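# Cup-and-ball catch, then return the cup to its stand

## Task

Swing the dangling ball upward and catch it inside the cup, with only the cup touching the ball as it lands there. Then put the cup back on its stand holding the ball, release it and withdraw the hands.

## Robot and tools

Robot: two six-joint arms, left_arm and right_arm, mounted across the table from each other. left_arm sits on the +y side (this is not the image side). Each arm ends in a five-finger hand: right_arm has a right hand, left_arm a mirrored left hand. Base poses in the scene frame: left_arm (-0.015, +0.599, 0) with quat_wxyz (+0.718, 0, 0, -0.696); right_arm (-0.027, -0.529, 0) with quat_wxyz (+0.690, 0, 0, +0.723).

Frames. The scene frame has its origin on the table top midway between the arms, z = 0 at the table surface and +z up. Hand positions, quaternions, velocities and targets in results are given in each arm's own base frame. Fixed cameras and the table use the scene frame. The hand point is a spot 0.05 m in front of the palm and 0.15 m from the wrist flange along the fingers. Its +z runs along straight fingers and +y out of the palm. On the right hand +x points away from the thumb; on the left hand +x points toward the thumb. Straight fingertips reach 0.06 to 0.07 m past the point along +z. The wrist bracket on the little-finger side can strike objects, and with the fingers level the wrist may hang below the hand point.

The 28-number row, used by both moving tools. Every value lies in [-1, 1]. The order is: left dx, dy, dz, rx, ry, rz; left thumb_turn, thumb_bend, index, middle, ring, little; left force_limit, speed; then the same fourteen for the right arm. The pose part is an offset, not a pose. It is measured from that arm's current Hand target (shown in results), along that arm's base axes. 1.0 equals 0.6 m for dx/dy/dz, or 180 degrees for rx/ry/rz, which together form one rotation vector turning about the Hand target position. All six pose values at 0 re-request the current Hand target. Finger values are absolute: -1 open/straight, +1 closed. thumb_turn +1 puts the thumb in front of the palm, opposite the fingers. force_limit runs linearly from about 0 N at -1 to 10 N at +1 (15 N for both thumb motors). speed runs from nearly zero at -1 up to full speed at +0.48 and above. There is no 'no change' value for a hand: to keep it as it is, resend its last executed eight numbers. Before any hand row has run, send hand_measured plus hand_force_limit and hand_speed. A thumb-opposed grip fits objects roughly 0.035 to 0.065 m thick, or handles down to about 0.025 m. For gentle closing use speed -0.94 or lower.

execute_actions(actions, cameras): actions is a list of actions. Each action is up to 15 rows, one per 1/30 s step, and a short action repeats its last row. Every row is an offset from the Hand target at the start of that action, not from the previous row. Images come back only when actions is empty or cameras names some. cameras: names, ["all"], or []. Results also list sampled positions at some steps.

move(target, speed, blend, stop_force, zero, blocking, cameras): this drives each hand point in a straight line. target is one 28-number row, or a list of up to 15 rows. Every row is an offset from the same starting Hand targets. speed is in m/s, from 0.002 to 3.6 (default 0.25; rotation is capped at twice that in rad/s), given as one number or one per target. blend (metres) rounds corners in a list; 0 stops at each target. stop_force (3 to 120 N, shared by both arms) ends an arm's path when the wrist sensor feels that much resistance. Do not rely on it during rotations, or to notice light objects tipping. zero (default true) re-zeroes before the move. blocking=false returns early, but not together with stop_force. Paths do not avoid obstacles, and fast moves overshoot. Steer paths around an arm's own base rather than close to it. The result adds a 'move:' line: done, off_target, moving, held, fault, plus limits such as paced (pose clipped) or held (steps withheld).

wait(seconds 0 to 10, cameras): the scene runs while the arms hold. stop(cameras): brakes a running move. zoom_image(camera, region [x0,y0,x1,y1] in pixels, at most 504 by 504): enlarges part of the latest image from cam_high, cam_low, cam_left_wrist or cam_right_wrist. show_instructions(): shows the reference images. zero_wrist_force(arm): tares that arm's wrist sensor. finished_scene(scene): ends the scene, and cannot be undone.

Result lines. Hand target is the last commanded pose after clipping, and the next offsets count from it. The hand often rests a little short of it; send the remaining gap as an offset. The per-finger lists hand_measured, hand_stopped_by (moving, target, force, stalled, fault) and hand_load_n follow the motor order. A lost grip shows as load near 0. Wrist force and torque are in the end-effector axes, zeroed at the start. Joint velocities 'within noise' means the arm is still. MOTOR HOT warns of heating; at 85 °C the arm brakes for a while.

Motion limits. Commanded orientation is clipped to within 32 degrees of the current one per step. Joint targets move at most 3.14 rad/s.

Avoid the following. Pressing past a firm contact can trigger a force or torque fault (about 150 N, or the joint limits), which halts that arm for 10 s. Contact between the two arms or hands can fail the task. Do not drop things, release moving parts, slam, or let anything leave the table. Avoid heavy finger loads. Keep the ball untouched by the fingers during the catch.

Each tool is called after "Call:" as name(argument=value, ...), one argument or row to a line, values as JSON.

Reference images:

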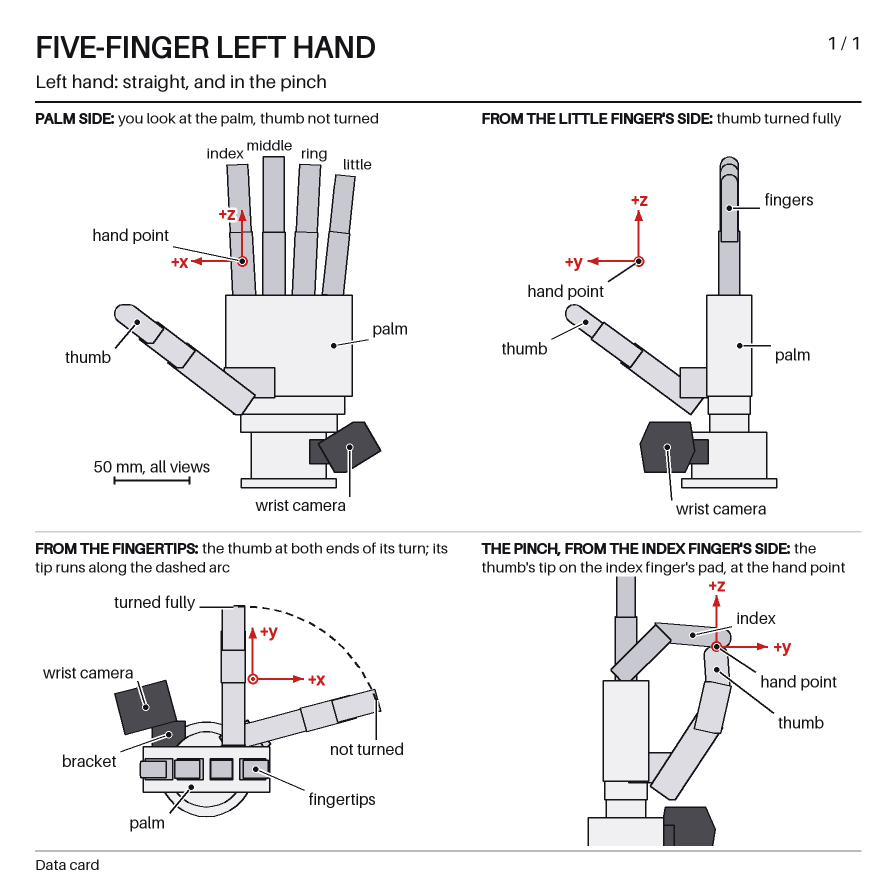

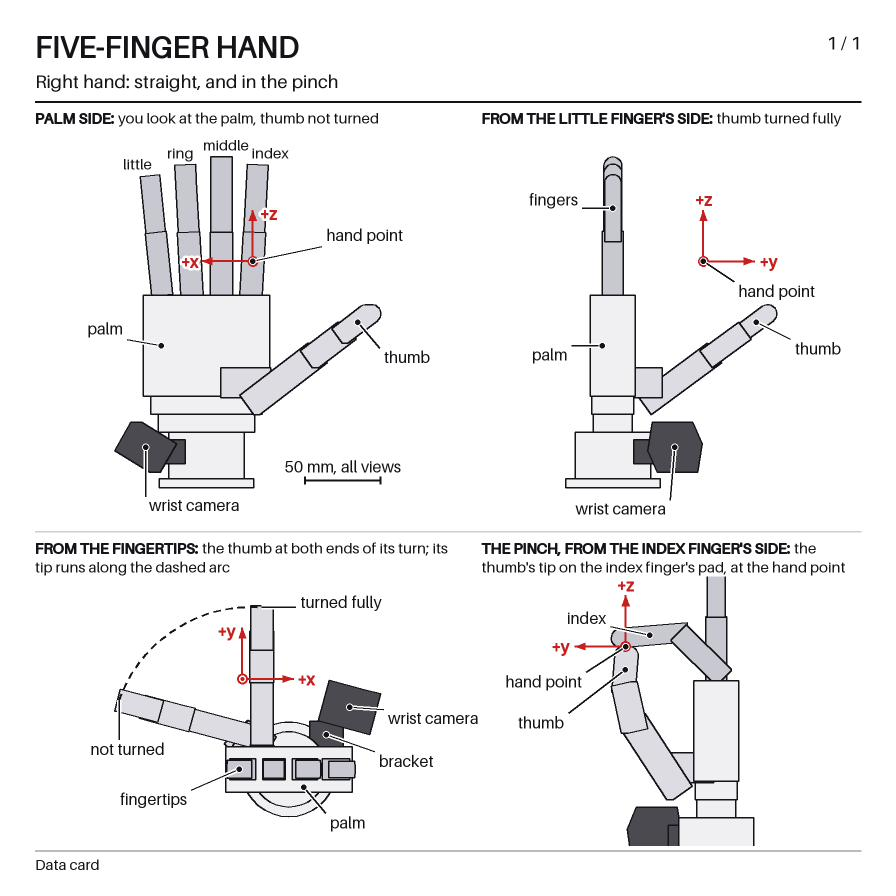

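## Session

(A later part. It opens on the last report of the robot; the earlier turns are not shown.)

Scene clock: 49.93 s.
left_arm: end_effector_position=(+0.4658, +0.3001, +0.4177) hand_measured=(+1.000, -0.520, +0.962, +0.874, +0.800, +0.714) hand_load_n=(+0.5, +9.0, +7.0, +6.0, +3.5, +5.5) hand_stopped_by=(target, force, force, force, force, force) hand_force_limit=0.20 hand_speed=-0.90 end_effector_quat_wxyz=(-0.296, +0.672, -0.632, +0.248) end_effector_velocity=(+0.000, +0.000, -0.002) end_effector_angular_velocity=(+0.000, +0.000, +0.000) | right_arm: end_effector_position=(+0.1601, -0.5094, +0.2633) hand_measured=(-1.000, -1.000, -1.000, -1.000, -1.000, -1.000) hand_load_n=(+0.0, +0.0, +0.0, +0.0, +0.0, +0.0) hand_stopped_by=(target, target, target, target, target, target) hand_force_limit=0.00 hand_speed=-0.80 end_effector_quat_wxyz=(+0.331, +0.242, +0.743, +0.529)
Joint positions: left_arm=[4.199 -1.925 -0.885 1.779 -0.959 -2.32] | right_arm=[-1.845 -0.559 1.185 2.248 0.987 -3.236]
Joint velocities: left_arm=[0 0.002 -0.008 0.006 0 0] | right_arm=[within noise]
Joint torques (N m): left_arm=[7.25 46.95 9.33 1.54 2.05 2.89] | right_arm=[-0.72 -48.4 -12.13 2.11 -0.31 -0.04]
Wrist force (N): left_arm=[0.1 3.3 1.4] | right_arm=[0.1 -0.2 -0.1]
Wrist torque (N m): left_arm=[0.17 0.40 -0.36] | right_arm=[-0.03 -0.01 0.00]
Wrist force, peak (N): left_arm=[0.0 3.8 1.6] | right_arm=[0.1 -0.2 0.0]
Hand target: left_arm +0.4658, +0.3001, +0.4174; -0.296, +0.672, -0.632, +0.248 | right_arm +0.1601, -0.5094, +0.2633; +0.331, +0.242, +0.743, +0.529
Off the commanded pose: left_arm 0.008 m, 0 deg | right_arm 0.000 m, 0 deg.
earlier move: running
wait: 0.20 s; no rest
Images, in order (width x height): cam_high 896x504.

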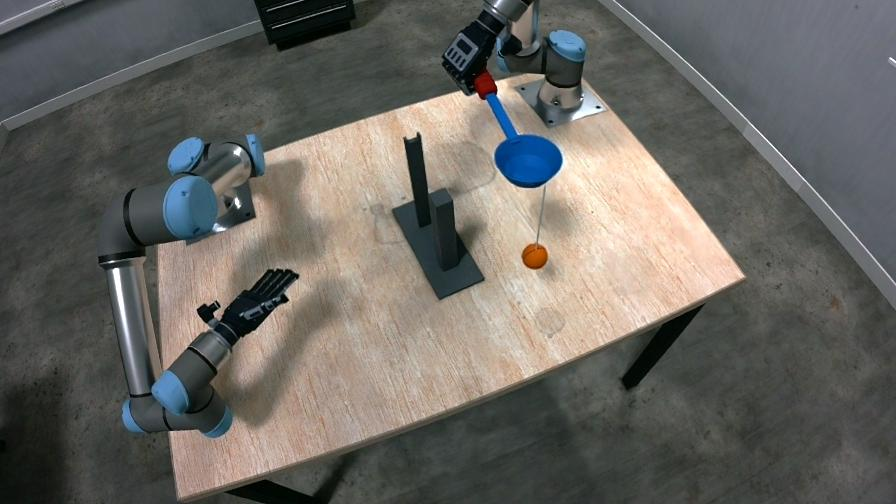

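Call:
wait(
  seconds=10,
  cameras=[],
)

Call:
wait(
  seconds=0.2,
  cameras=["cam_high"],
)

Call:
execute_actions(
  actions=[
    [[0,0,0,0,0,0,1,0.95,0.97,0.97,0.95,0.95,0.2,-0.9,0,0,0,0,0,0,-1,-1,-1,-1,-1,-1,0,-0.8],[0.01604,-0.00049,0,0,0,0,1,0.95,0.97,0.97,0.95,0.95,0.2,-0.9,0,0,0,0,0,0,-1,-1,-1,-1,-1,-1,0,-0.8],[0.03502,-0.00108,0,0,0,0,1,0.95,0.97,0.97,0.95,0.95,0.2,-0.9,0,0,0,0,0,0,-1,-1,-1,-1,-1,-1,0,-0.8],[0.05584,-0.00172,0,0,0,0,1,0.95,0.97,0.97,0.95,0.95,0.2,-0.9,0,0,0,0,0,0,-1,-1,-1,-1,-1,-1,0,-0.8],[0.07729,-0.00238,0,0,0,0,1,0.95,0.97,0.97,0.95,0.95,0.2,-0.9,0,0,0,0,0,0,-1,-1,-1,-1,-1,-1,0,-0.8],[0.09812,-0.00302,0,0,0,0,1,0.95,0.97,0.97,0.95,0.95,0.2,-0.9,0,0,0,0,0,0,-1,-1,-1,-1,-1,-1,0,-0.8],[0.11712,-0.0036,0,0,0,0,1,0.95,0.97,0.97,0.95,0.95,0.2,-0.9,0,0,0,0,0,0,-1,-1,-1,-1,-1,-1,0,-0.8],[0.13318,-0.0041,0,0,0,0,1,0.95,0.97,0.97,0.95,0.95,0.2,-0.9,0,0,0,0,0,0,-1,-1,-1,-1,-1,-1,0,-0.8],[0.14539,-0.00447,0,0,0,0,1,0.95,0.97,0.97,0.95,0.95,0.2,-0.9,0,0,0,0,0,0,-1,-1,-1,-1,-1,-1,0,-0.8],[0.15302,-0.00471,0,0,0,0,1,0.95,0.97,0.97,0.95,0.95,0.2,-0.9,0,0,0,0,0,0,-1,-1,-1,-1,-1,-1,0,-0.8],[0.15561,-0.00479,0,0,0,0,1,0.95,0.97,0.97,0.95,0.95,0.2,-0.9,0,0,0,0,0,0,-1,-1,-1,-1,-1,-1,0,-0.8],[0.15306,-0.00471,0,0,0,0,1,0.95,0.97,0.97,0.95,0.95,0.2,-0.9,0,0,0,0,0,0,-1,-1,-1,-1,-1,-1,0,-0.8],[0.14547,-0.00447,0,0,0,0,1,0.95,0.97,0.97,0.95,0.95,0.2,-0.9,0,0,0,0,0,0,-1,-1,-1,-1,-1,-1,0,-0.8],[0.1333,-0.0041,0,0,0,0,1,0.95,0.97,0.97,0.95,0.95,0.2,-0.9,0,0,0,0,0,0,-1,-1,-1,-1,-1,-1,0,-0.8],[0.11726,-0.00361,0,0,0,0,1,0.95,0.97,0.97,0.95,0.95,0.2,-0.9,0,0,0,0,0,0,-1,-1,-1,-1,-1,-1,0,-0.8]],
    [[-0.01898,0.00058,0,0,0,0,1,0.95,0.97,0.97,0.95,0.95,0.2,-0.9,0,0,0,0,0,0,-1,-1,-1,-1,-1,-1,0,-0.8],[-0.0398,0.00122,0,0,0,0,1,0.95,0.97,0.97,0.95,0.95,0.2,-0.9,0,0,0,0,0,0,-1,-1,-1,-1,-1,-1,0,-0.8],[-0.06125,0.00188,0,0,0,0,1,0.95,0.97,0.97,0.95,0.95,0.2,-0.9,0,0,0,0,0,0,-1,-1,-1,-1,-1,-1,0,-0.8],[-0.08209,0.00252,0,0,0,0,1,0.95,0.97,0.97,0.95,0.95,0.2,-0.9,0,0,0,0,0,0,-1,-1,-1,-1,-1,-1,0,-0.8],[-0.10108,0.00311,0,0,0,0,1,0.95,0.97,0.97,0.95,0.95,0.2,-0.9,0,0,0,0,0,0,-1,-1,-1,-1,-1,-1,0,-0.8],[-0.11714,0.0036,0,0,0,0,1,0.95,0.97,0.97,0.95,0.95,0.2,-0.9,0,0,0,0,0,0,-1,-1,-1,-1,-1,-1,0,-0.8],[-0.12935,0.00398,0,0,0,0,1,0.95,0.97,0.97,0.95,0.95,0.2,-0.9,0,0,0,0,0,0,-1,-1,-1,-1,-1,-1,0,-0.8],[-0.13698,0.00421,0,0,0,0,1,0.95,0.97,0.97,0.95,0.95,0.2,-0.9,0,0,0,0,0,0,-1,-1,-1,-1,-1,-1,0,-0.8],[-0.13958,0.00429,0,0,0,0,1,0.95,0.97,0.97,0.95,0.95,0.2,-0.9,0,0,0,0,0,0,-1,-1,-1,-1,-1,-1,0,-0.8],[-0.13702,0.00421,0,0,0,0,1,0.95,0.97,0.97,0.95,0.95,0.2,-0.9,0,0,0,0,0,0,-1,-1,-1,-1,-1,-1,0,-0.8],[-0.12943,0.00398,0,0,0,0,1,0.95,0.97,0.97,0.95,0.95,0.2,-0.9,0,0,0,0,0,0,-1,-1,-1,-1,-1,-1,0,-0.8],[-0.11726,0.00361,0,0,0,0,1,0.95,0.97,0.97,0.95,0.95,0.2,-0.9,0,0,0,0,0,0,-1,-1,-1,-1,-1,-1,0,-0.8],[-0.10237,0.00315,0,0,0,0,1,0.95,0.97,0.97,0.95,0.95,0.2,-0.9,0,0,0,0,0,0,-1,-1,-1,-1,-1,-1,0,-0.8],[-0.0847,0.00261,0,0,0,0,1,0.95,0.97,0.97,0.95,0.95,0.2,-0.9,0,0,0,0,0,0,-1,-1,-1,-1,-1,-1,0,-0.8],[-0.06518,0.002,0,0,0,0,1,0.95,0.97,0.97,0.95,0.95,0.2,-0.9,0,0,0,0,0,0,-1,-1,-1,-1,-1,-1,0,-0.8]],
    [[0.0203,-0.00062,0,0,0,0,1,0.95,0.97,0.97,0.95,0.95,0.2,-0.9,0,0,0,0,0,0,-1,-1,-1,-1,-1,-1,0,-0.8],[0.0403,-0.00124,0,0,0,0,1,0.95,0.97,0.97,0.95,0.95,0.2,-0.9,0,0,0,0,0,0,-1,-1,-1,-1,-1,-1,0,-0.8],[0.05891,-0.00181,0,0,0,0,1,0.95,0.97,0.97,0.95,0.95,0.2,-0.9,0,0,0,0,0,0,-1,-1,-1,-1,-1,-1,0,-0.8],[0.07511,-0.00231,0,0,0,0,1,0.95,0.97,0.97,0.95,0.95,0.2,-0.9,0,0,0,0,0,0,-1,-1,-1,-1,-1,-1,0,-0.8],[0.08807,-0.00271,0,0,0,0,1,0.95,0.97,0.97,0.95,0.95,0.2,-0.9,0,0,0,0,0,0,-1,-1,-1,-1,-1,-1,0,-0.8],[0.09706,-0.00299,0,0,0,0,1,0.95,0.97,0.97,0.95,0.95,0.2,-0.9,0,0,0,0,0,0,-1,-1,-1,-1,-1,-1,0,-0.8],[0.1016,-0.00313,0,0,0,0,1,0.95,0.97,0.97,0.95,0.95,0.2,-0.9,0,0,0,0,0,0,-1,-1,-1,-1,-1,-1,0,-0.8],[0.10145,-0.00312,0,0,0,0,1,0.95,0.97,0.97,0.95,0.95,0.2,-0.9,0,0,0,0,0,0,-1,-1,-1,-1,-1,-1,0,-0.8],[0.09662,-0.00297,0,0,0,0,1,0.95,0.97,0.97,0.95,0.95,0.2,-0.9,0,0,0,0,0,0,-1,-1,-1,-1,-1,-1,0,-0.8],[0.08736,-0.00269,0,0,0,0,1,0.95,0.97,0.97,0.95,0.95,0.2,-0.9,0,0,0,0,0,0,-1,-1,-1,-1,-1,-1,0,-0.8],[0.07418,-0.00228,0,0,0,0,1,0.95,0.97,0.97,0.95,0.95,0.2,-0.9,0,0,0,0,0,0,-1,-1,-1,-1,-1,-1,0,-0.8],[0.05779,-0.00178,0,0,0,0,1,0.95,0.97,0.97,0.95,0.95,0.2,-0.9,0,0,0,0,0,0,-1,-1,-1,-1,-1,-1,0,-0.8],[0.03906,-0.0012,0,0,0,0,1,0.95,0.97,0.97,0.95,0.95,0.2,-0.9,0,0,0,0,0,0,-1,-1,-1,-1,-1,-1,0,-0.8],[0.01902,-0.00059,0,0,0,0,1,0.95,0.97,0.97,0.95,0.95,0.2,-0.9,0,0,0,0,0,0,-1,-1,-1,-1,-1,-1,0,-0.8],[-0.00127,0.00004,0,0,0,0,1,0.95,0.97,0.97,0.95,0.95,0.2,-0.9,0,0,0,0,0,0,-1,-1,-1,-1,-1,-1,0,-0.8]],
    [[-0.01944,0.0006,0,0,0,0,1,0.95,0.97,0.97,0.95,0.95,0.2,-0.9,0,0,0,0,0,0,-1,-1,-1,-1,-1,-1,0,-0.8],[-0.03696,0.00114,0,0,0,0,1,0.95,0.97,0.97,0.95,0.95,0.2,-0.9,0,0,0,0,0,0,-1,-1,-1,-1,-1,-1,0,-0.8],[-0.05164,0.00159,0,0,0,0,1,0.95,0.97,0.97,0.95,0.95,0.2,-0.9,0,0,0,0,0,0,-1,-1,-1,-1,-1,-1,0,-0.8],[-0.06269,0.00193,0,0,0,0,1,0.95,0.97,0.97,0.95,0.95,0.2,-0.9,0,0,0,0,0,0,-1,-1,-1,-1,-1,-1,0,-0.8],[-0.0695,0.00214,0,0,0,0,1,0.95,0.97,0.97,0.95,0.95,0.2,-0.9,0,0,0,0,0,0,-1,-1,-1,-1,-1,-1,0,-0.8],[-0.07172,0.00221,0,0,0,0,1,0.95,0.97,0.97,0.95,0.95,0.2,-0.9,0,0,0,0,0,0,-1,-1,-1,-1,-1,-1,0,-0.8],[-0.0692,0.00213,0,0,0,0,1,0.95,0.97,0.97,0.95,0.95,0.2,-0.9,0,0,0,0,0,0,-1,-1,-1,-1,-1,-1,0,-0.8],[-0.0621,0.00191,0,0,0,0,1,0.95,0.97,0.97,0.95,0.95,0.2,-0.9,0,0,0,0,0,0,-1,-1,-1,-1,-1,-1,0,-0.8],[-0.05081,0.00156,0,0,0,0,1,0.95,0.97,0.97,0.95,0.95,0.2,-0.9,0,0,0,0,0,0,-1,-1,-1,-1,-1,-1,0,-0.8]],
    [[0,0,0,0,0,0,1,0.95,0.97,0.97,0.95,0.95,0.2,-0.9,0,0,0,0,0,0,-1,-1,-1,-1,-1,-1,0,-0.8],[0,0,0,0,0,0,1,0.95,0.97,0.97,0.95,0.95,0.2,-0.9,0,0,0,0,0,0,-1,-1,-1,-1,-1,-1,0,-0.8],[0,0,0.00017,0,0,0,1,0.95,0.97,0.97,0.95,0.95,0.2,-0.9,0,0,0,0,0,0,-1,-1,-1,-1,-1,-1,0,-0.8],[0,0,0.00483,0,0,0,1,0.95,0.97,0.97,0.95,0.95,0.2,-0.9,0,0,0,0,0,0,-1,-1,-1,-1,-1,-1,0,-0.8],[0,0,0.01283,0,0,0,1,0.95,0.97,0.97,0.95,0.95,0.2,-0.9,0,0,0,0,0,0,-1,-1,-1,-1,-1,-1,0,-0.8],[0,0,0.02267,0,0,0,1,0.95,0.97,0.97,0.95,0.95,0.2,-0.9,0,0,0,0,0,0,-1,-1,-1,-1,-1,-1,0,-0.8],[0,0,0.034,0,0,0,1,0.95,0.97,0.97,0.95,0.95,0.2,-0.9,0,0,0,0,0,0,-1,-1,-1,-1,-1,-1,0,-0.8],[0,0,0.04717,0,0,0,1,0.95,0.97,0.97,0.95,0.95,0.2,-0.9,0,0,0,0,0,0,-1,-1,-1,-1,-1,-1,0,-0.8],[0,0,0.05967,0,0,0,1,0.95,0.97,0.97,0.95,0.95,0.2,-0.9,0,0,0,0,0,0,-1,-1,-1,-1,-1,-1,0,-0.8],[0,0,0.06383,0,0,0,1,0.95,0.97,0.97,0.95,0.95,0.2,-0.9,0,0,0,0,0,0,-1,-1,-1,-1,-1,-1,0,-0.8],[0,0,0.05717,0,0,0,1,0.95,0.97,0.97,0.95,0.95,0.2,-0.9,0,0,0,0,0,0,-1,-1,-1,-1,-1,-1,0,-0.8],[0,0,0.04433,0,0,0,1,0.95,0.97,0.97,0.95,0.95,0.2,-0.9,0,0,0,0,0,0,-1,-1,-1,-1,-1,-1,0,-0.8],[0,0,0.02767,0,0,0,1,0.95,0.97,0.97,0.95,0.95,0.2,-0.9,0,0,0,0,0,0,-1,-1,-1,-1,-1,-1,0,-0.8],[0,0,0.00667,0,0,0,1,0.95,0.97,0.97,0.95,0.95,0.2,-0.9,0,0,0,0,0,0,-1,-1,-1,-1,-1,-1,0,-0.8],[0,0,-0.01817,0,0,0,1,0.95,0.97,0.97,0.95,0.95,0.2,-0.9,0,0,0,0,0,0,-1,-1,-1,-1,-1,-1,0,-0.8]],
    [[-0.00183,0.00006,-0.02883,0,0,0,1,0.95,0.97,0.97,0.95,0.95,0.2,-0.9,0,0,0,0,0,0,-1,-1,-1,-1,-1,-1,0,-0.8],[-0.01749,0.00054,-0.05183,0,0,0,1,0.95,0.97,0.97,0.95,0.95,0.2,-0.9,0,0,0,0,0,0,-1,-1,-1,-1,-1,-1,0,-0.8],[-0.04081,0.00127,-0.06133,0,0,0,1,0.95,0.97,0.97,0.95,0.95,0.2,-0.9,0,0,0,0,0,0,-1,-1,-1,-1,-1,-1,0,-0.8],[-0.06697,0.00208,-0.056,0,0,0,1,0.95,0.97,0.97,0.95,0.95,0.2,-0.9,0,0,0,0,0,0,-1,-1,-1,-1,-1,-1,0,-0.8],[-0.08412,0.00262,-0.0435,0,0,0,1,0.95,0.97,0.97,0.95,0.95,0.2,-0.9,0,0,0,0,0,0,-1,-1,-1,-1,-1,-1,0,-0.8],[-0.09795,0.00305,-0.02533,0,0,0,1,0.95,0.97,0.97,0.95,0.95,0.2,-0.9,0,0,0,0,0,0,-1,-1,-1,-1,-1,-1,0,-0.8],[-0.11028,0.00343,-0.00167,0,0,0,1,0.95,0.97,0.97,0.95,0.95,0.2,-0.9,0,0,0,0,0,0,-1,-1,-1,-1,-1,-1,0,-0.8],[-0.11128,0.00346,0.02733,0,0,0,1,0.95,0.97,0.97,0.95,0.95,0.2,-0.9,0,0,0,0,0,0,-1,-1,-1,-1,-1,-1,0,-0.8],[-0.10561,0.00328,0.05017,0,0,0,1,0.95,0.97,0.97,0.95,0.95,0.2,-0.9,0,0,0,0,0,0,-1,-1,-1,-1,-1,-1,0,-0.8],[-0.09612,0.00299,0.05683,0,0,0,1,0.95,0.97,0.97,0.95,0.95,0.2,-0.9,0,0,0,0,0,0,-1,-1,-1,-1,-1,-1,0,-0.8],[-0.08795,0.00274,0.0445,0,0,0,1,0.95,0.97,0.97,0.95,0.95,0.2,-0.9,0,0,0,0,0,0,-1,-1,-1,-1,-1,-1,0,-0.8],[-0.08745,0.00272,0.02317,0,0,0,1,0.95,0.97,0.97,0.95,0.95,0.2,-0.9,0,0,0,0,0,0,-1,-1,-1,-1,-1,-1,0,-0.8],[-0.08745,0.00272,-0.005,0,0,0,1,0.95,0.97,0.97,0.95,0.95,0.2,-0.9,0,0,0,0,0,0,-1,-1,-1,-1,-1,-1,0,-0.8],[-0.08745,0.00272,-0.0335,0,0,0,1,0.95,0.97,0.97,0.95,0.95,0.2,-0.9,0,0,0,0,0,0,-1,-1,-1,-1,-1,-1,0,-0.8],[-0.08659,0.03037,-0.04817,0,0,0,1,0.95,0.97,0.97,0.95,0.95,0.2,-0.9,0,0,0,0,0,0,-1,-1,-1,-1,-1,-1,0,-0.8]],
    [[0.00083,0.02682,-0.01267,0,0,0,1,0.95,0.97,0.97,0.95,0.95,0.2,-0.9,0,0,0,0,0,0,-1,-1,-1,-1,-1,-1,0,-0.8],[0.00159,0.05114,-0.02133,0,0,0,1,0.95,0.97,0.97,0.95,0.95,0.2,-0.9,0,0,0,0,0,0,-1,-1,-1,-1,-1,-1,0,-0.8],[0.00221,0.07096,-0.02617,0,0,0,1,0.95,0.97,0.97,0.95,0.95,0.2,-0.9,0,0,0,0,0,0,-1,-1,-1,-1,-1,-1,0,-0.8],[0.00263,0.08462,-0.02917,0,0,0,1,0.95,0.97,0.97,0.95,0.95,0.2,-0.9,0,0,0,0,0,0,-1,-1,-1,-1,-1,-1,0,-0.8],[0.00281,0.09029,-0.0305,0,0,0,1,0.95,0.97,0.97,0.95,0.95,0.2,-0.9,0,0,0,0,0,0,-1,-1,-1,-1,-1,-1,0,-0.8],[0.00268,0.08612,-0.03033,0,0,0,1,0.95,0.97,0.97,0.95,0.95,0.2,-0.9,0,0,0,0,0,0,-1,-1,-1,-1,-1,-1,0,-0.8],[0.00219,0.07046,-0.02833,0,0,0,1,0.95,0.97,0.97,0.95,0.95,0.2,-0.9,0,0,0,0,0,0,-1,-1,-1,-1,-1,-1,0,-0.8],[0.00189,0.06064,-0.02483,0,0,0,1,0.95,0.97,0.97,0.95,0.95,0.2,-0.9,0,0,0,0,0,0,-1,-1,-1,-1,-1,-1,0,-0.8],[0.00189,0.06064,-0.0195,0,0,0,1,0.95,0.97,0.97,0.95,0.95,0.2,-0.9,0,0,0,0,0,0,-1,-1,-1,-1,-1,-1,0,-0.8]],
  ],
  cameras=["cam_high", "cam_low", "cam_right_wrist"],
)

Scene clock: 55.10 s.
left_arm: end_effector_position=(+0.4658, +0.3001, +0.4100) hand_measured=(+1.000, -0.520, +0.962, +0.874, +0.800, +0.714) hand_load_n=(+0.5, +8.5, +7.0, +6.0, +3.5, +5.5) hand_stopped_by=(target, force, force, force, force, force) hand_force_limit=0.20 hand_speed=-0.90 end_effector_quat_wxyz=(-0.296, +0.672, -0.632, +0.248) | right_arm: end_effector_position=(+0.1601, -0.5094, +0.2633) hand_measured=(-1.000, -1.000, -1.000, -1.000, -1.000, -1.000) hand_load_n=(+0.0, +0.0, +0.0, +0.0, +0.0, +0.0) hand_stopped_by=(target, target, target, target, target, target) hand_force_limit=0.00 hand_speed=-0.80 end_effector_quat_wxyz=(+0.331, +0.242, +0.743, +0.529)
Joint positions: left_arm=[4.199 -1.918 -0.916 1.803 -0.959 -2.32] | right_arm=[-1.845 -0.559 1.185 2.248 0.987 -3.236]
Joint torques (N m): left_arm=[7.69 46.15 9.83 1.62 2.16 2.47] | right_arm=[-1.32 -47.98 -12.03 2.25 -0.3 0.01]
Wrist force (N): left_arm=[0.5 3.3 1.6] | right_arm=[0.0 -0.3 0.0]
Wrist torque (N m): left_arm=[0.16 0.35 -0.34] | right_arm=[-0.04 0.00 -0.01]
Wrist force, peak (N): left_arm=[0.2 3.7 1.8] | right_arm=[0.0 -0.4 0.2]
Hand target: left_arm +0.4658, +0.3001, +0.4100; -0.296, +0.672, -0.632, +0.248 | right_arm +0.1601, -0.5094, +0.2633; +0.331, +0.242, +0.743, +0.529
Off the commanded pose: left_arm 0.000 m, 0 deg | right_arm 0.000 m, 0 deg.
earlier move: done
wait: 0.00 of 10 s (the move ended)
No camera images: "cameras" was empty.

Scene clock: 55.30 s.
left_arm: end_effector_position=(+0.4658, +0.3001, +0.4100) hand_measured=(+1.000, -0.520, +0.962, +0.874, +0.800, +0.714) hand_load_n=(+0.0, +9.0, +7.0, +6.5, +3.5, +5.0) hand_stopped_by=(target, force, force, force, force, force) hand_force_limit=0.20 hand_speed=-0.90 end_effector_quat_wxyz=(-0.296, +0.672, -0.632, +0.248) | right_arm: end_effector_position=(+0.1601, -0.5094, +0.2633) hand_measured=(-1.000, -1.000, -1.000, -1.000, -1.000, -1.000) hand_load_n=(+0.0, +0.0, +0.0, +0.0, +0.0, +0.0) hand_stopped_by=(target, target, target, target, target, target) hand_force_limit=0.00 hand_speed=-0.80 end_effector_quat_wxyz=(+0.331, +0.242, +0.743, +0.529)
Joint positions: left_arm=[4.199 -1.918 -0.916 1.803 -0.959 -2.32] | right_arm=[-1.845 -0.559 1.185 2.248 0.987 -3.236]
Joint torques (N m): left_arm=[8.21 45.42 10.08 1.53 2.1 2.43] | right_arm=[-0.49 -48.38 -12.19 2.29 -0.43 -0.04]
Wrist force (N): left_arm=[0.5 3.2 1.3] | right_arm=[-0.1 0.0 0.2]
Wrist torque (N m): left_arm=[0.17 0.35 -0.34] | right_arm=[-0.02 0.00 -0.01]
Wrist force, peak (N): left_arm=[0.2 3.5 1.7] | right_arm=[-0.1 -0.3 0.1]
Hand target: left_arm +0.4658, +0.3001, +0.4100; -0.296, +0.672, -0.632, +0.248 | right_arm +0.1601, -0.5094, +0.2633; +0.331, +0.242, +0.743, +0.529
Off the commanded pose: left_arm 0.000 m, 0 deg | right_arm 0.000 m, 0 deg.
wait: 0.20 s; at rest by 0.17 s
Images, in order (width x height): cam_high 896x504.

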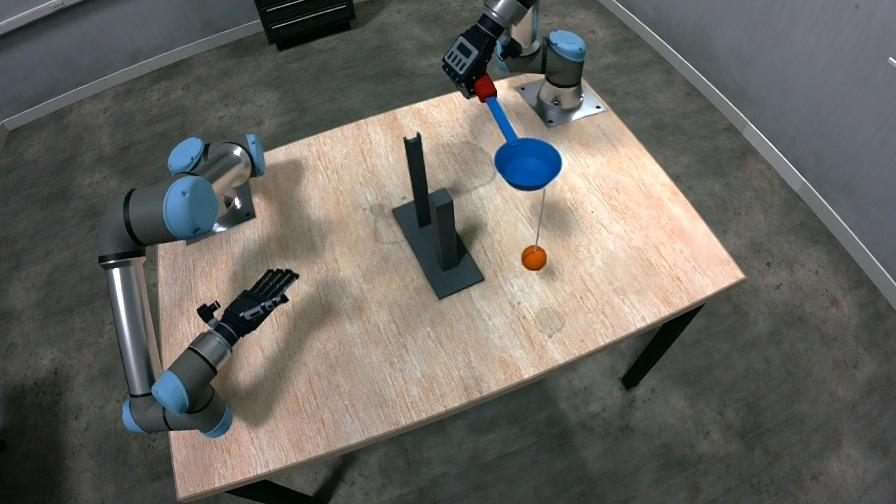

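Scene clock: 59.00 s.
left_arm: end_effector_position=(+0.4149, +0.3547, +0.3585) hand_measured=(+1.000, -0.520, +0.962, +0.874, +0.800, +0.714) hand_load_n=(-1.0, +8.5, +7.0, +6.0, +3.0, +4.5) hand_stopped_by=(target, force, force, force, force, force) hand_force_limit=0.20 hand_speed=-0.90 end_effector_quat_wxyz=(-0.296, +0.672, -0.632, +0.248) | right_arm: end_effector_position=(+0.1601, -0.5094, +0.2633) hand_measured=(-1.000, -1.000, -1.000, -1.000, -1.000, -1.000) hand_load_n=(+0.0, +0.0, +0.0, +0.0, +0.0, +0.0) hand_stopped_by=(target, target, target, target, target, target) hand_force_limit=0.00 hand_speed=-0.80 end_effector_quat_wxyz=(+0.331, +0.242, +0.743, +0.529)
Joint positions: left_arm=[4.357 -1.912 -1.083 1.858 -0.884 -2.144] | right_arm=[-1.845 -0.559 1.185 2.248 0.987 -3.236]
Joint torques (N m): left_arm=[-9.27 22.5 31.01 -3.75 -0.33 -1.78] | right_arm=[-0.76 -48.24 -11.84 2.22 -0.32 -0.01]
Wrist force (N): left_arm=[0.8 3.2 1.4] | right_arm=[0.0 -0.1 0.1]
Wrist torque (N m): left_arm=[0.14 0.40 -0.41] | right_arm=[-0.03 -0.01 0.00]
Wrist force, peak (N): left_arm=[1.0 6.0 5.8] | right_arm=[0.0 -0.4 0.1]
Hand target: left_arm +0.4149, +0.3547, +0.3585; -0.296, +0.672, -0.632, +0.248 | right_arm +0.1601, -0.5094, +0.2633; +0.331, +0.242, +0.743, +0.529
Off the commanded pose: left_arm 0.000 m, 0 deg | right_arm 0.000 m, 0 deg.
Step readings (end_effector_position of left_arm | right_arm):
0: (+0.4658, +0.3001, +0.4100) | (+0.1601, -0.5094, +0.2633)
1: (+0.4658, +0.3001, +0.4100) | (+0.1601, -0.5094, +0.2633)
2: (+0.4658, +0.3001, +0.4100) | (+0.1601, -0.5094, +0.2633)
4: (+0.4682, +0.3000, +0.4098) | (+0.1601, -0.5094, +0.2633)
8: (+0.4946, +0.2977, +0.4086) | (+0.1601, -0.5094, +0.2633)
15: (+0.5437, +0.2946, +0.4080) | (+0.1601, -0.5094, +0.2633)
16: (+0.5442, +0.2952, +0.4085) | (+0.1601, -0.5094, +0.2633)
17: (+0.5420, +0.2961, +0.4092) | (+0.1601, -0.5094, +0.2633)
19: (+0.5325, +0.2977, +0.4105) | (+0.1601, -0.5094, +0.2633)
23: (+0.4986, +0.2992, +0.4115) | (+0.1601, -0.5094, +0.2633)
30: (+0.4696, +0.2998, +0.4100) | (+0.1601, -0.5094, +0.2633)
31: (+0.4732, +0.2996, +0.4097) | (+0.1601, -0.5094, +0.2633)
32: (+0.4785, +0.2993, +0.4094) | (+0.1601, -0.5094, +0.2633)
34: (+0.4927, +0.2980, +0.4089) | (+0.1601, -0.5094, +0.2633)
38: (+0.5272, +0.2944, +0.4077) | (+0.1601, -0.5094, +0.2633)
45: (+0.5367, +0.2973, +0.4101) | (+0.1601, -0.5094, +0.2633)
46: (+0.5309, +0.2979, +0.4107) | (+0.1601, -0.5094, +0.2633)
47: (+0.5220, +0.2984, +0.4111) | (+0.1601, -0.5094, +0.2633)
49: (+0.5059, +0.2990, +0.4114) | (+0.1601, -0.5094, +0.2633)
53: (+0.4750, +0.2996, +0.4109) | (+0.1601, -0.5094, +0.2633)
60: (+0.4661, +0.3000, +0.4101) | (+0.1601, -0.5094, +0.2633)
61: (+0.4660, +0.3001, +0.4100) | (+0.1601, -0.5094, +0.2633)
62: (+0.4660, +0.3001, +0.4100) | (+0.1601, -0.5094, +0.2633)
64: (+0.4659, +0.3001, +0.4100) | (+0.1601, -0.5094, +0.2633)
68: (+0.4657, +0.3000, +0.4153) | (+0.1601, -0.5094, +0.2633)
75: (+0.4654, +0.2997, +0.4347) | (+0.1601, -0.5094, +0.2633)
76: (+0.4655, +0.2999, +0.4310) | (+0.1601, -0.5094, +0.2633)
77: (+0.4656, +0.3001, +0.4234) | (+0.1601, -0.5094, +0.2633)
79: (+0.4631, +0.3008, +0.4061) | (+0.1601, -0.5094, +0.2633)
83: (+0.4357, +0.3005, +0.3853) | (+0.1601, -0.5094, +0.2633)
90: (+0.4142, +0.3011, +0.4102) | (+0.1601, -0.5094, +0.2633)
91: (+0.4139, +0.3022, +0.4041) | (+0.1601, -0.5094, +0.2633)
92: (+0.4137, +0.3058, +0.3963) | (+0.1601, -0.5094, +0.2633)
94: (+0.4130, +0.3197, +0.3815) | (+0.1601, -0.5094, +0.2633)
98: (+0.4124, +0.3517, +0.3607) | (+0.1601, -0.5094, +0.2633)
105: (+0.4146, +0.3549, +0.3583) | (+0.1601, -0.5094, +0.2633)
camera_calibration:
cam_right_wrist: T_world_to_cam=[[-0.14658, 0.458144, 0.876709, 0.0268282], [0.282658, -0.82993, 0.480957, -0.57556], [0.947955, 0.318308, -0.00784701, 0.122338], [0, 0, 0, 1]] pos_world=[0.0506483, -0.528907, 0.254259]
Images, in order (width x height): cam_high 896x504, cam_low 896x504, cam_right_wrist 672x504.

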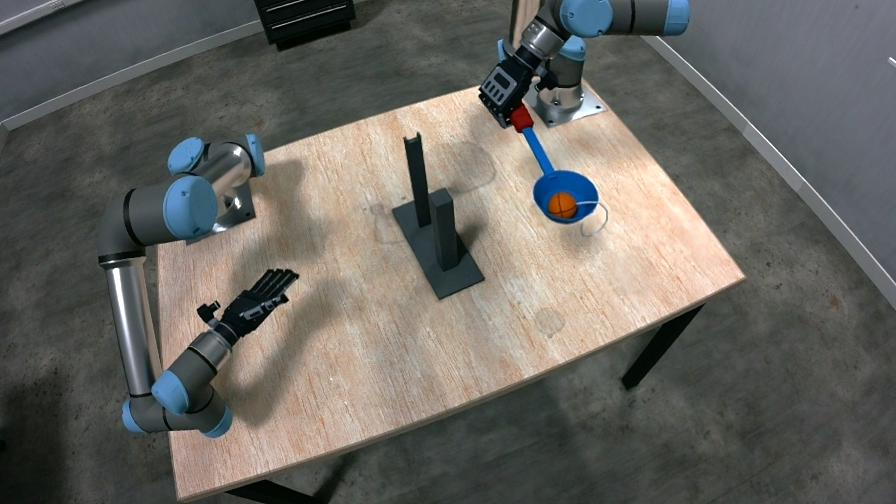

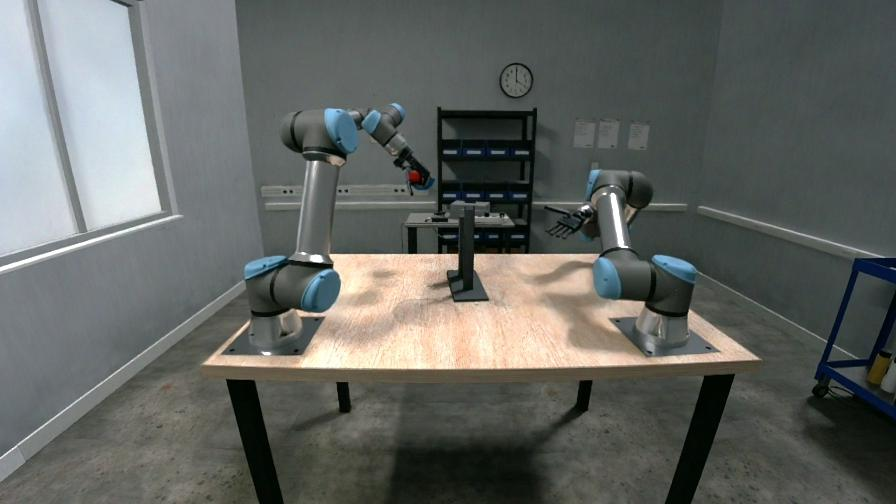

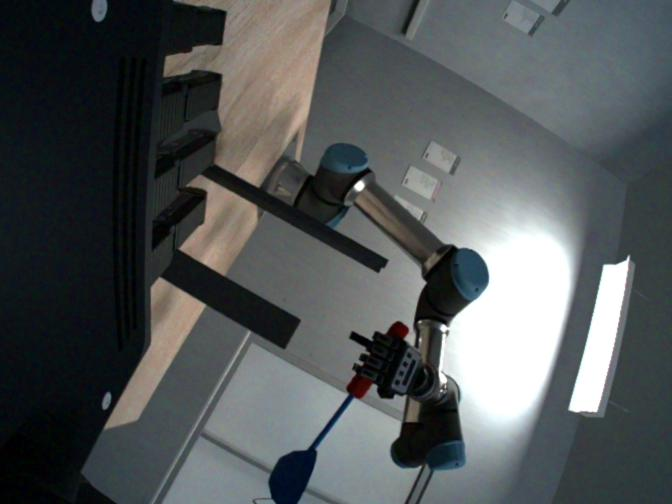

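Call:
move(
  target=[
    [0,0,0.1025,0,0,0,1,0.95,0.97,0.97,0.95,0.95,0.2,-0.9,0,0,0,0,0,0,-1,-1,-1,-1,-1,-1,0,-0.8],
    [0.321,-0.30017,0.1025,0,0,0.0222,1,0.95,0.97,0.97,0.95,0.95,0.2,-0.9,0,0,0,0,0,0,-1,-1,-1,-1,-1,-1,0,-0.8],
  ],
  speed=0.12,
  blend=[0.03, 0],
  cameras=["cam_high", "cam_low", "cam_right_wrist"],
)

Call:
zoom_image(
  camera="cam_high",
  region=[340, 60, 500, 220],
)

Call:
zoom_image(
  camera="cam_low",
  region=[390, 140, 550, 310],
)

Call:
zoom_image(
  camera="cam_right_wrist",
  region=[150, 100, 470, 420],
)

Scene clock: 63.00 s.
left_arm: end_effector_position=(+0.6075, +0.1747, +0.4200) hand_measured=(+1.000, -0.520, +0.962, +0.874, +0.800, +0.714) hand_load_n=(-1.0, +9.0, +7.0, +6.0, +2.5, +3.5) hand_stopped_by=(target, force, force, force, force, force) hand_force_limit=0.20 hand_speed=-0.90 end_effector_quat_wxyz=(-0.304, +0.694, -0.608, +0.238) | right_arm: end_effector_position=(+0.1601, -0.5094, +0.2633) hand_measured=(-1.000, -1.000, -1.000, -1.000, -1.000, -1.000) hand_load_n=(+0.0, +0.0, +0.0, +0.0, +0.0, +0.0) hand_stopped_by=(target, target, target, target, target, target) hand_force_limit=0.00 hand_speed=-0.80 end_effector_quat_wxyz=(+0.331, +0.242, +0.743, +0.529)
Joint positions: left_arm=[3.769 -2.075 -0.612 1.858 -1.263 -2.766] | right_arm=[-1.845 -0.559 1.185 2.248 0.987 -3.236]
Joint torques (N m): left_arm=[-8.35 26.69 30.64 -2.96 -1.69 -1.77] | right_arm=[-1.15 -47.6 -11.69 2.25 -0.24 0.06]
Wrist force (N): left_arm=[0.5 3.4 2.0] | right_arm=[0.1 -0.1 0.1]
Wrist torque (N m): left_arm=[0.15 0.36 -0.28] | right_arm=[-0.02 -0.02 0.00]
Wrist force, peak (N): left_arm=[0.6 3.9 2.1] | right_arm=[-0.4 -0.1 0.0]
Hand target: left_arm +0.6075, +0.1746, +0.4200; -0.304, +0.694, -0.608, +0.238 | right_arm +0.1601, -0.5094, +0.2633; +0.331, +0.242, +0.743, +0.529
Off the commanded pose: left_arm 0.000 m, 0 deg | right_arm 0.000 m, 0 deg.
move: done
camera_calibration:
cam_right_wrist: T_world_to_cam=[[-0.14658, 0.458144, 0.876709, 0.0268282], [0.282658, -0.82993, 0.480957, -0.57556], [0.947955, 0.318308, -0.00784701, 0.122338], [0, 0, 0, 1]] pos_world=[0.0506483, -0.528907, 0.254259]
Images, in order (width x height): cam_high 896x504, cam_low 896x504, cam_right_wrist 672x504.

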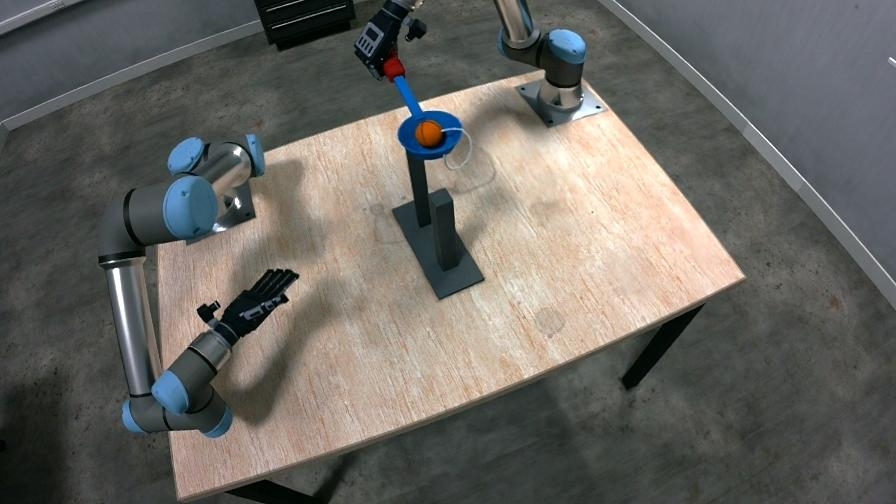

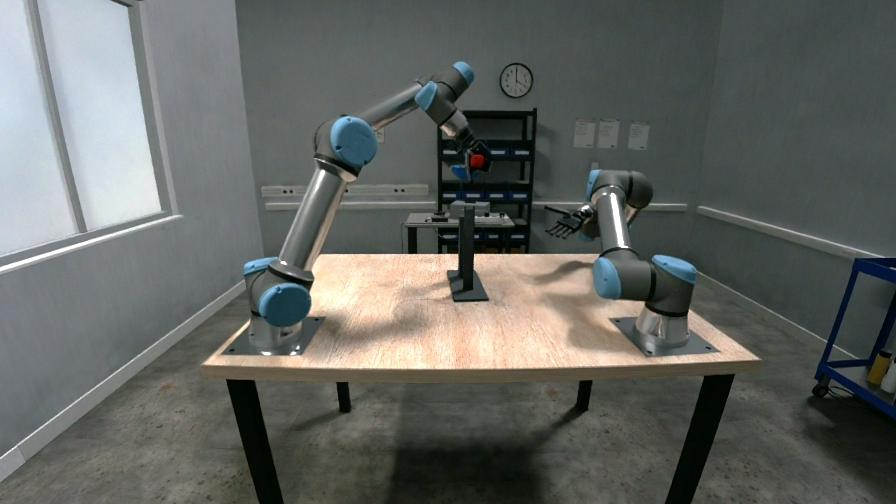

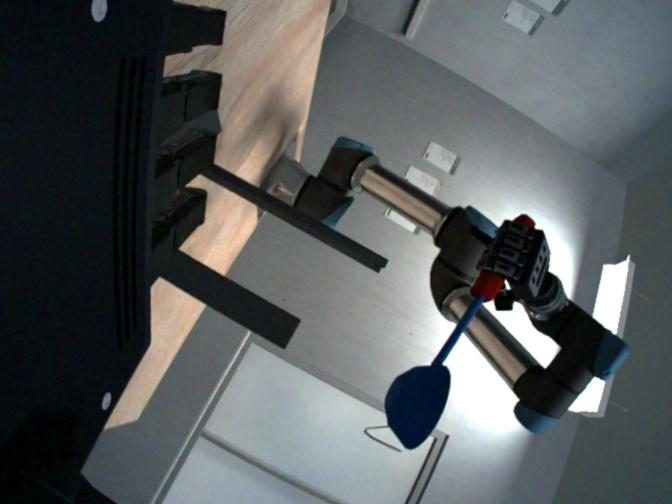

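Scaled by 3.150.

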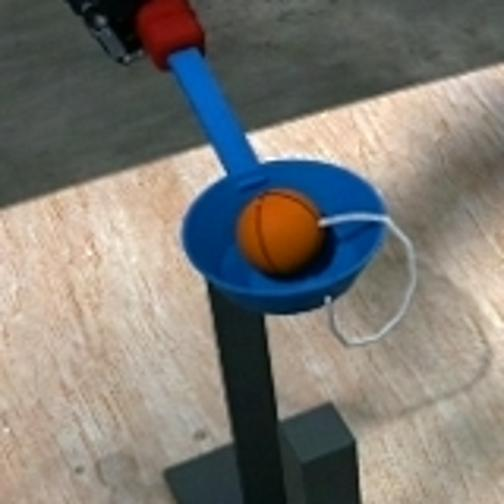

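Scaled by 2.965.

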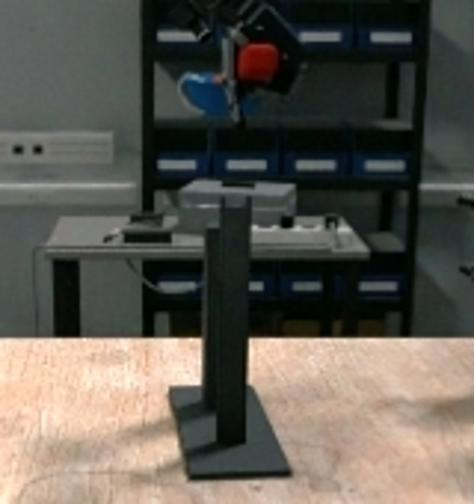

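Scaled by 1.575 from the camera's 672x504 image, which has a finer 960x720 frame.

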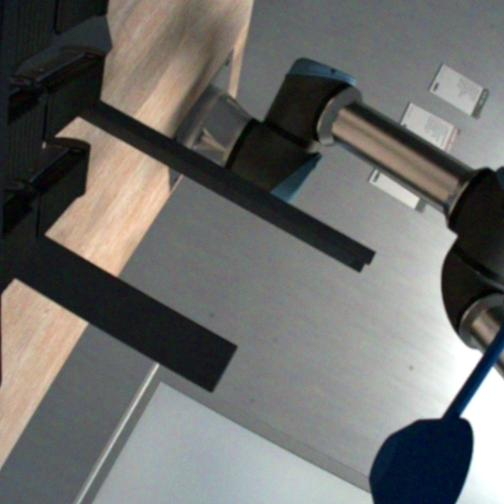

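Call:
move(
  target=[0,0,-0.15,0,0,0,1,0.95,0.97,0.97,0.95,0.95,0.2,-0.9,0,0,0,0,0,0,-1,-1,-1,-1,-1,-1,0,-0.8],
  speed=0.1,
  cameras=["cam_high", "cam_low", "cam_right_wrist"],
)

Call:
zoom_image(
  camera="cam_high",
  region=[340, 90, 500, 250],
)

Call:
zoom_image(
  camera="cam_low",
  region=[410, 140, 530, 260],
)

Call:
zoom_image(
  camera="cam_right_wrist",
  region=[230, 180, 510, 460],
)

Scene clock: 65.20 s.
left_arm: end_effector_position=(+0.6075, +0.1746, +0.3301) hand_measured=(+1.000, -0.520, +0.962, +0.874, +0.800, +0.714) hand_load_n=(-1.0, +8.5, +7.0, +6.0, +2.5, +3.5) hand_stopped_by=(target, force, force, force, force, force) hand_force_limit=0.20 hand_speed=-0.90 end_effector_quat_wxyz=(-0.304, +0.694, -0.608, +0.238) | right_arm: end_effector_position=(+0.1601, -0.5094, +0.2633) hand_measured=(-1.000, -1.000, -1.000, -1.000, -1.000, -1.000) hand_load_n=(+0.0, +0.0, +0.0, +0.0, +0.0, +0.0) hand_stopped_by=(target, target, target, target, target, target) hand_force_limit=0.00 hand_speed=-0.80 end_effector_quat_wxyz=(+0.331, +0.242, +0.743, +0.529)
Joint positions: left_arm=[3.769 -1.984 -0.989 2.145 -1.263 -2.766] | right_arm=[-1.845 -0.559 1.185 2.248 0.987 -3.236]
Joint torques (N m): left_arm=[7.38 49.09 11.37 2.38 1.5 -1.83] | right_arm=[-0.66 -47.92 -11.71 2.29 -0.44 -0.08]
Wrist force (N): left_arm=[0.5 3.7 1.9] | right_arm=[-0.1 -0.2 0.0]
Wrist torque (N m): left_arm=[0.17 0.35 -0.31] | right_arm=[-0.03 0.01 -0.01]
Wrist force, peak (N): left_arm=[0.4 4.2 2.3] | right_arm=[0.2 -0.3 0.1]
Hand target: left_arm +0.6075, +0.1746, +0.3300; -0.304, +0.694, -0.608, +0.238 | right_arm +0.1601, -0.5094, +0.2633; +0.331, +0.242, +0.743, +0.529
Off the commanded pose: left_arm 0.000 m, 0 deg | right_arm 0.000 m, 0 deg.
move: done
camera_calibration:
cam_right_wrist: T_world_to_cam=[[-0.14658, 0.458144, 0.876709, 0.0268282], [0.282658, -0.82993, 0.480957, -0.57556], [0.947955, 0.318308, -0.00784701, 0.122338], [0, 0, 0, 1]] pos_world=[0.0506483, -0.528907, 0.254259]
Images, in order (width x height): cam_high 896x504, cam_low 896x504, cam_right_wrist 672x504.

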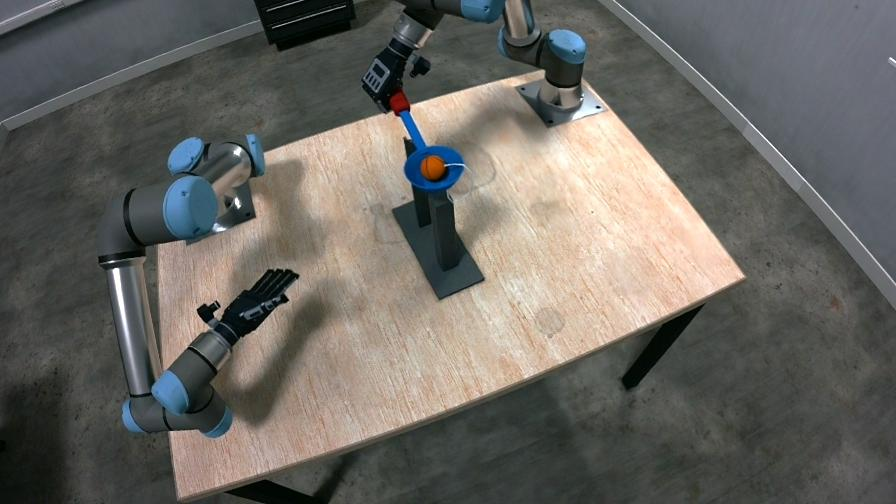

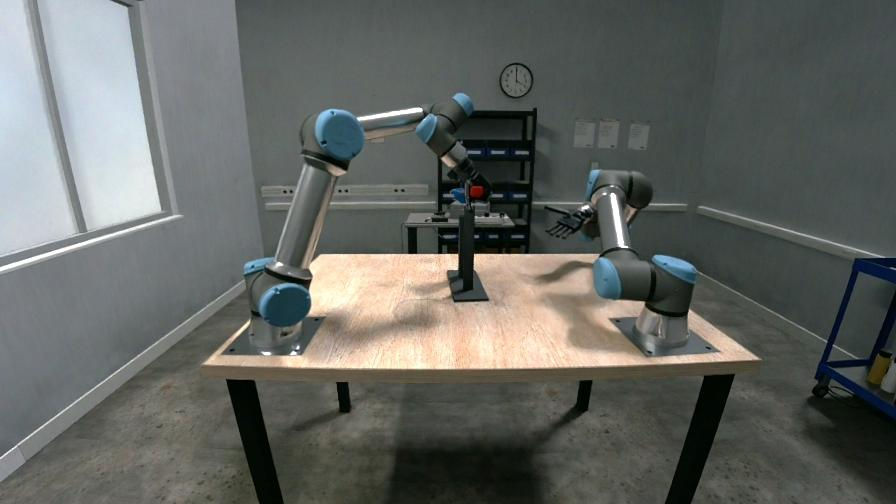

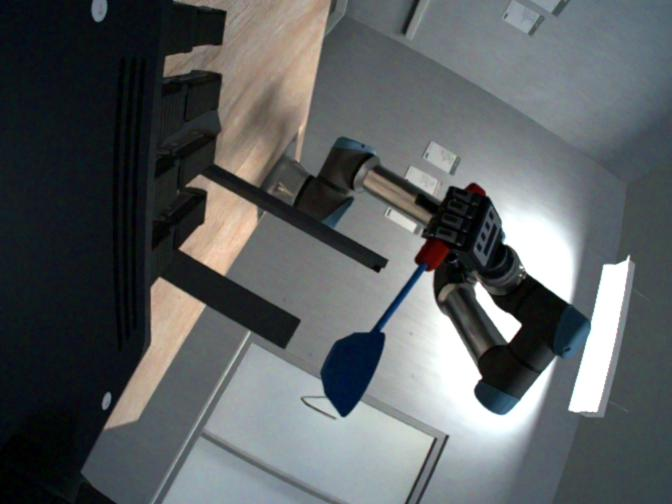

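Scaled by 3.150.

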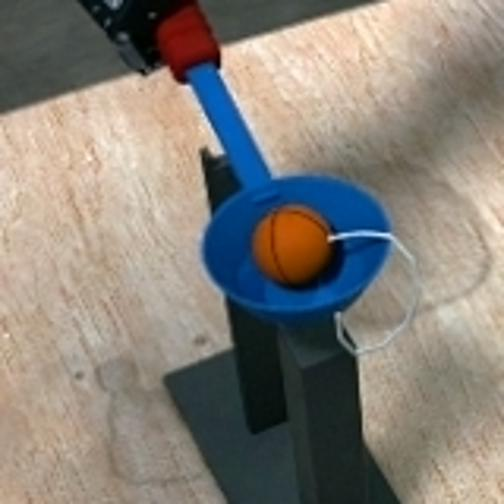

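Scaled by 4.200.

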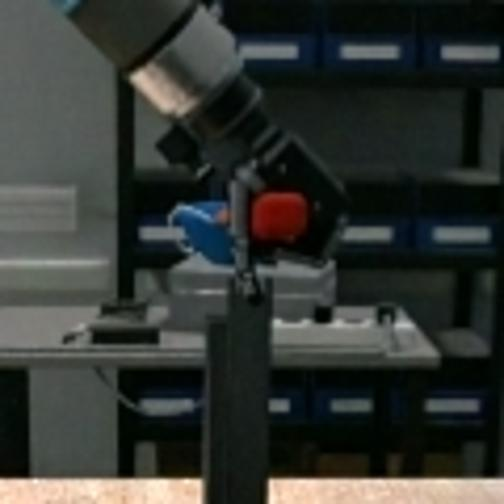

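Scaled by 1.800 from the camera's 672x504 image, which has a finer 960x720 frame.

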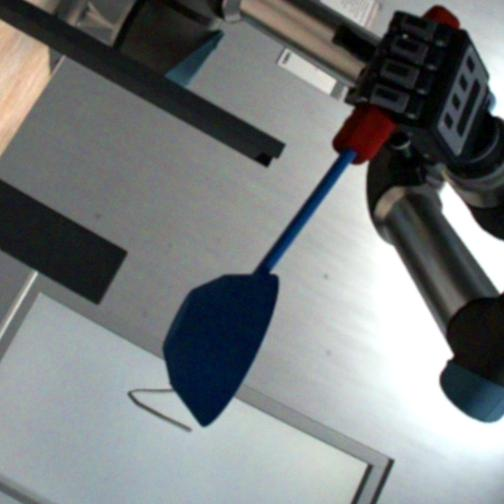

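Call:
move(
  target=[0,0,-0.03333,0,0,0,1,0.95,0.97,0.97,0.95,0.95,0.2,-0.9,0,0,0,0,0,0,-1,-1,-1,-1,-1,-1,0,-0.8],
  speed=0.06,
  cameras=["cam_high", "cam_low", "cam_right_wrist"],
)

Call:
zoom_image(
  camera="cam_high",
  region=[380, 110, 490, 220],
)

Call:
zoom_image(
  camera="cam_low",
  region=[430, 160, 510, 240],
)

Call:
zoom_image(
  camera="cam_right_wrist",
  region=[260, 220, 440, 400],
)

Scene clock: 68.30 s.
left_arm: end_effector_position=(+0.6075, +0.1746, +0.3101) hand_measured=(+1.000, -0.520, +0.962, +0.874, +0.800, +0.714) hand_load_n=(-1.0, +8.5, +7.0, +6.0, +2.5, +3.5) hand_stopped_by=(target, force, force, force, force, force) hand_force_limit=0.20 hand_speed=-0.90 end_effector_quat_wxyz=(-0.304, +0.694, -0.608, +0.238) | right_arm: end_effector_position=(+0.1601, -0.5094, +0.2633) hand_measured=(-1.000, -1.000, -1.000, -1.000, -1.000, -1.000) hand_load_n=(+0.0, +0.0, +0.0, +0.0, +0.0, +0.0) hand_stopped_by=(target, target, target, target, target, target) hand_force_limit=0.00 hand_speed=-0.80 end_effector_quat_wxyz=(+0.331, +0.242, +0.743, +0.529)
Joint positions: left_arm=[3.769 -1.977 -1.052 2.2 -1.263 -2.766] | right_arm=[-1.845 -0.559 1.185 2.248 0.987 -3.236]
Joint torques (N m): left_arm=[1.47 49.94 11.11 2.28 -0.83 1.28] | right_arm=[-1.02 -47.98 -11.17 2.27 -0.33 -0.03]
Wrist force (N): left_arm=[0.3 3.3 1.8] | right_arm=[-0.1 -0.1 0.2]
Wrist torque (N m): left_arm=[0.13 0.37 -0.32] | right_arm=[-0.02 0.01 -0.01]
Wrist force, peak (N): left_arm=[0.3 3.9 2.2] | right_arm=[0.1 -0.3 0.1]
Hand target: left_arm +0.6075, +0.1746, +0.3100; -0.304, +0.694, -0.608, +0.238 | right_arm +0.1601, -0.5094, +0.2633; +0.331, +0.242, +0.743, +0.529
Off the commanded pose: left_arm 0.000 m, 0 deg | right_arm 0.000 m, 0 deg.
move: done
camera_calibration:
cam_right_wrist: T_world_to_cam=[[-0.14658, 0.458144, 0.876709, 0.0268282], [0.282658, -0.82993, 0.480957, -0.57556], [0.947955, 0.318308, -0.00784701, 0.122338], [0, 0, 0, 1]] pos_world=[0.0506483, -0.528907, 0.254259]
Images, in order (width x height): cam_high 896x504, cam_low 896x504, cam_right_wrist 672x504.

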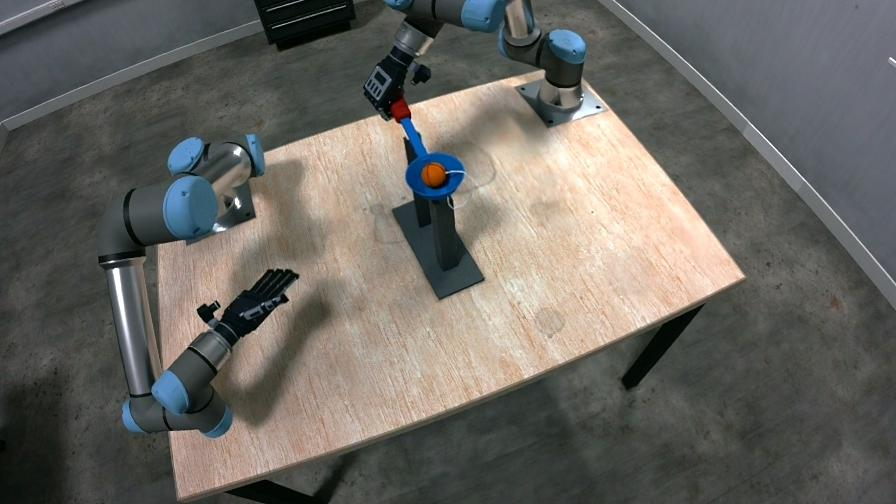

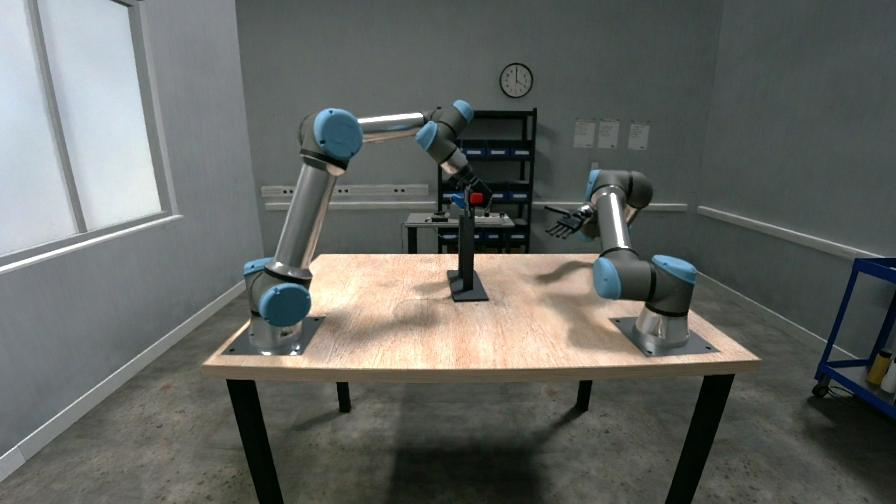

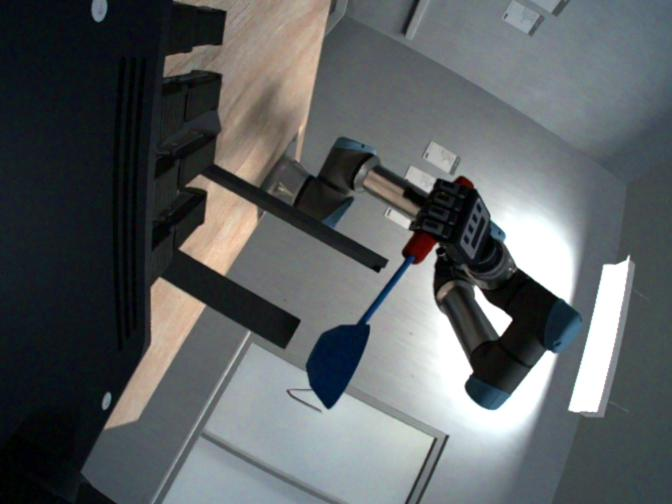

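Scaled by 4.582.

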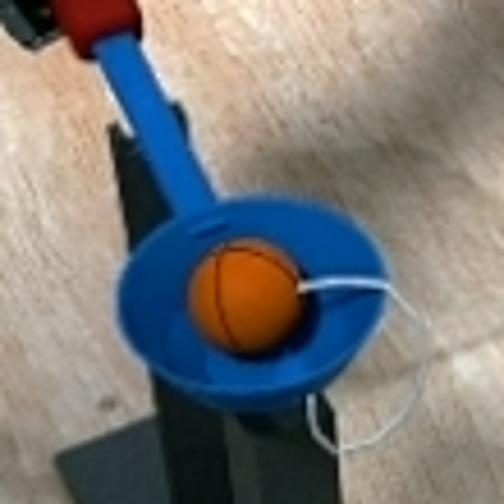

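Scaled by 6.300.

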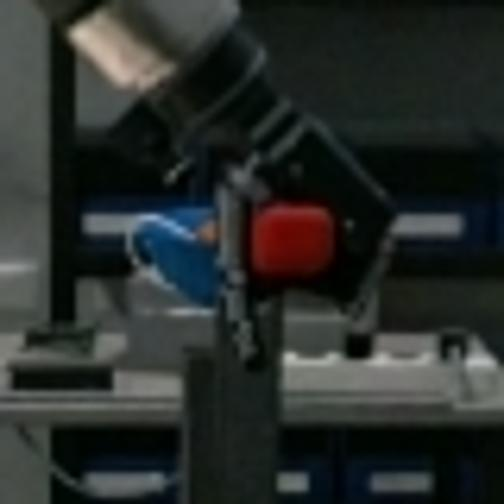

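Scaled by 2.800 from the camera's 672x504 image, which has a finer 960x720 frame.

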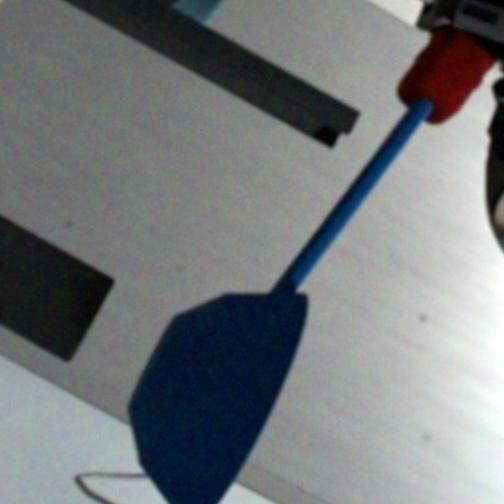

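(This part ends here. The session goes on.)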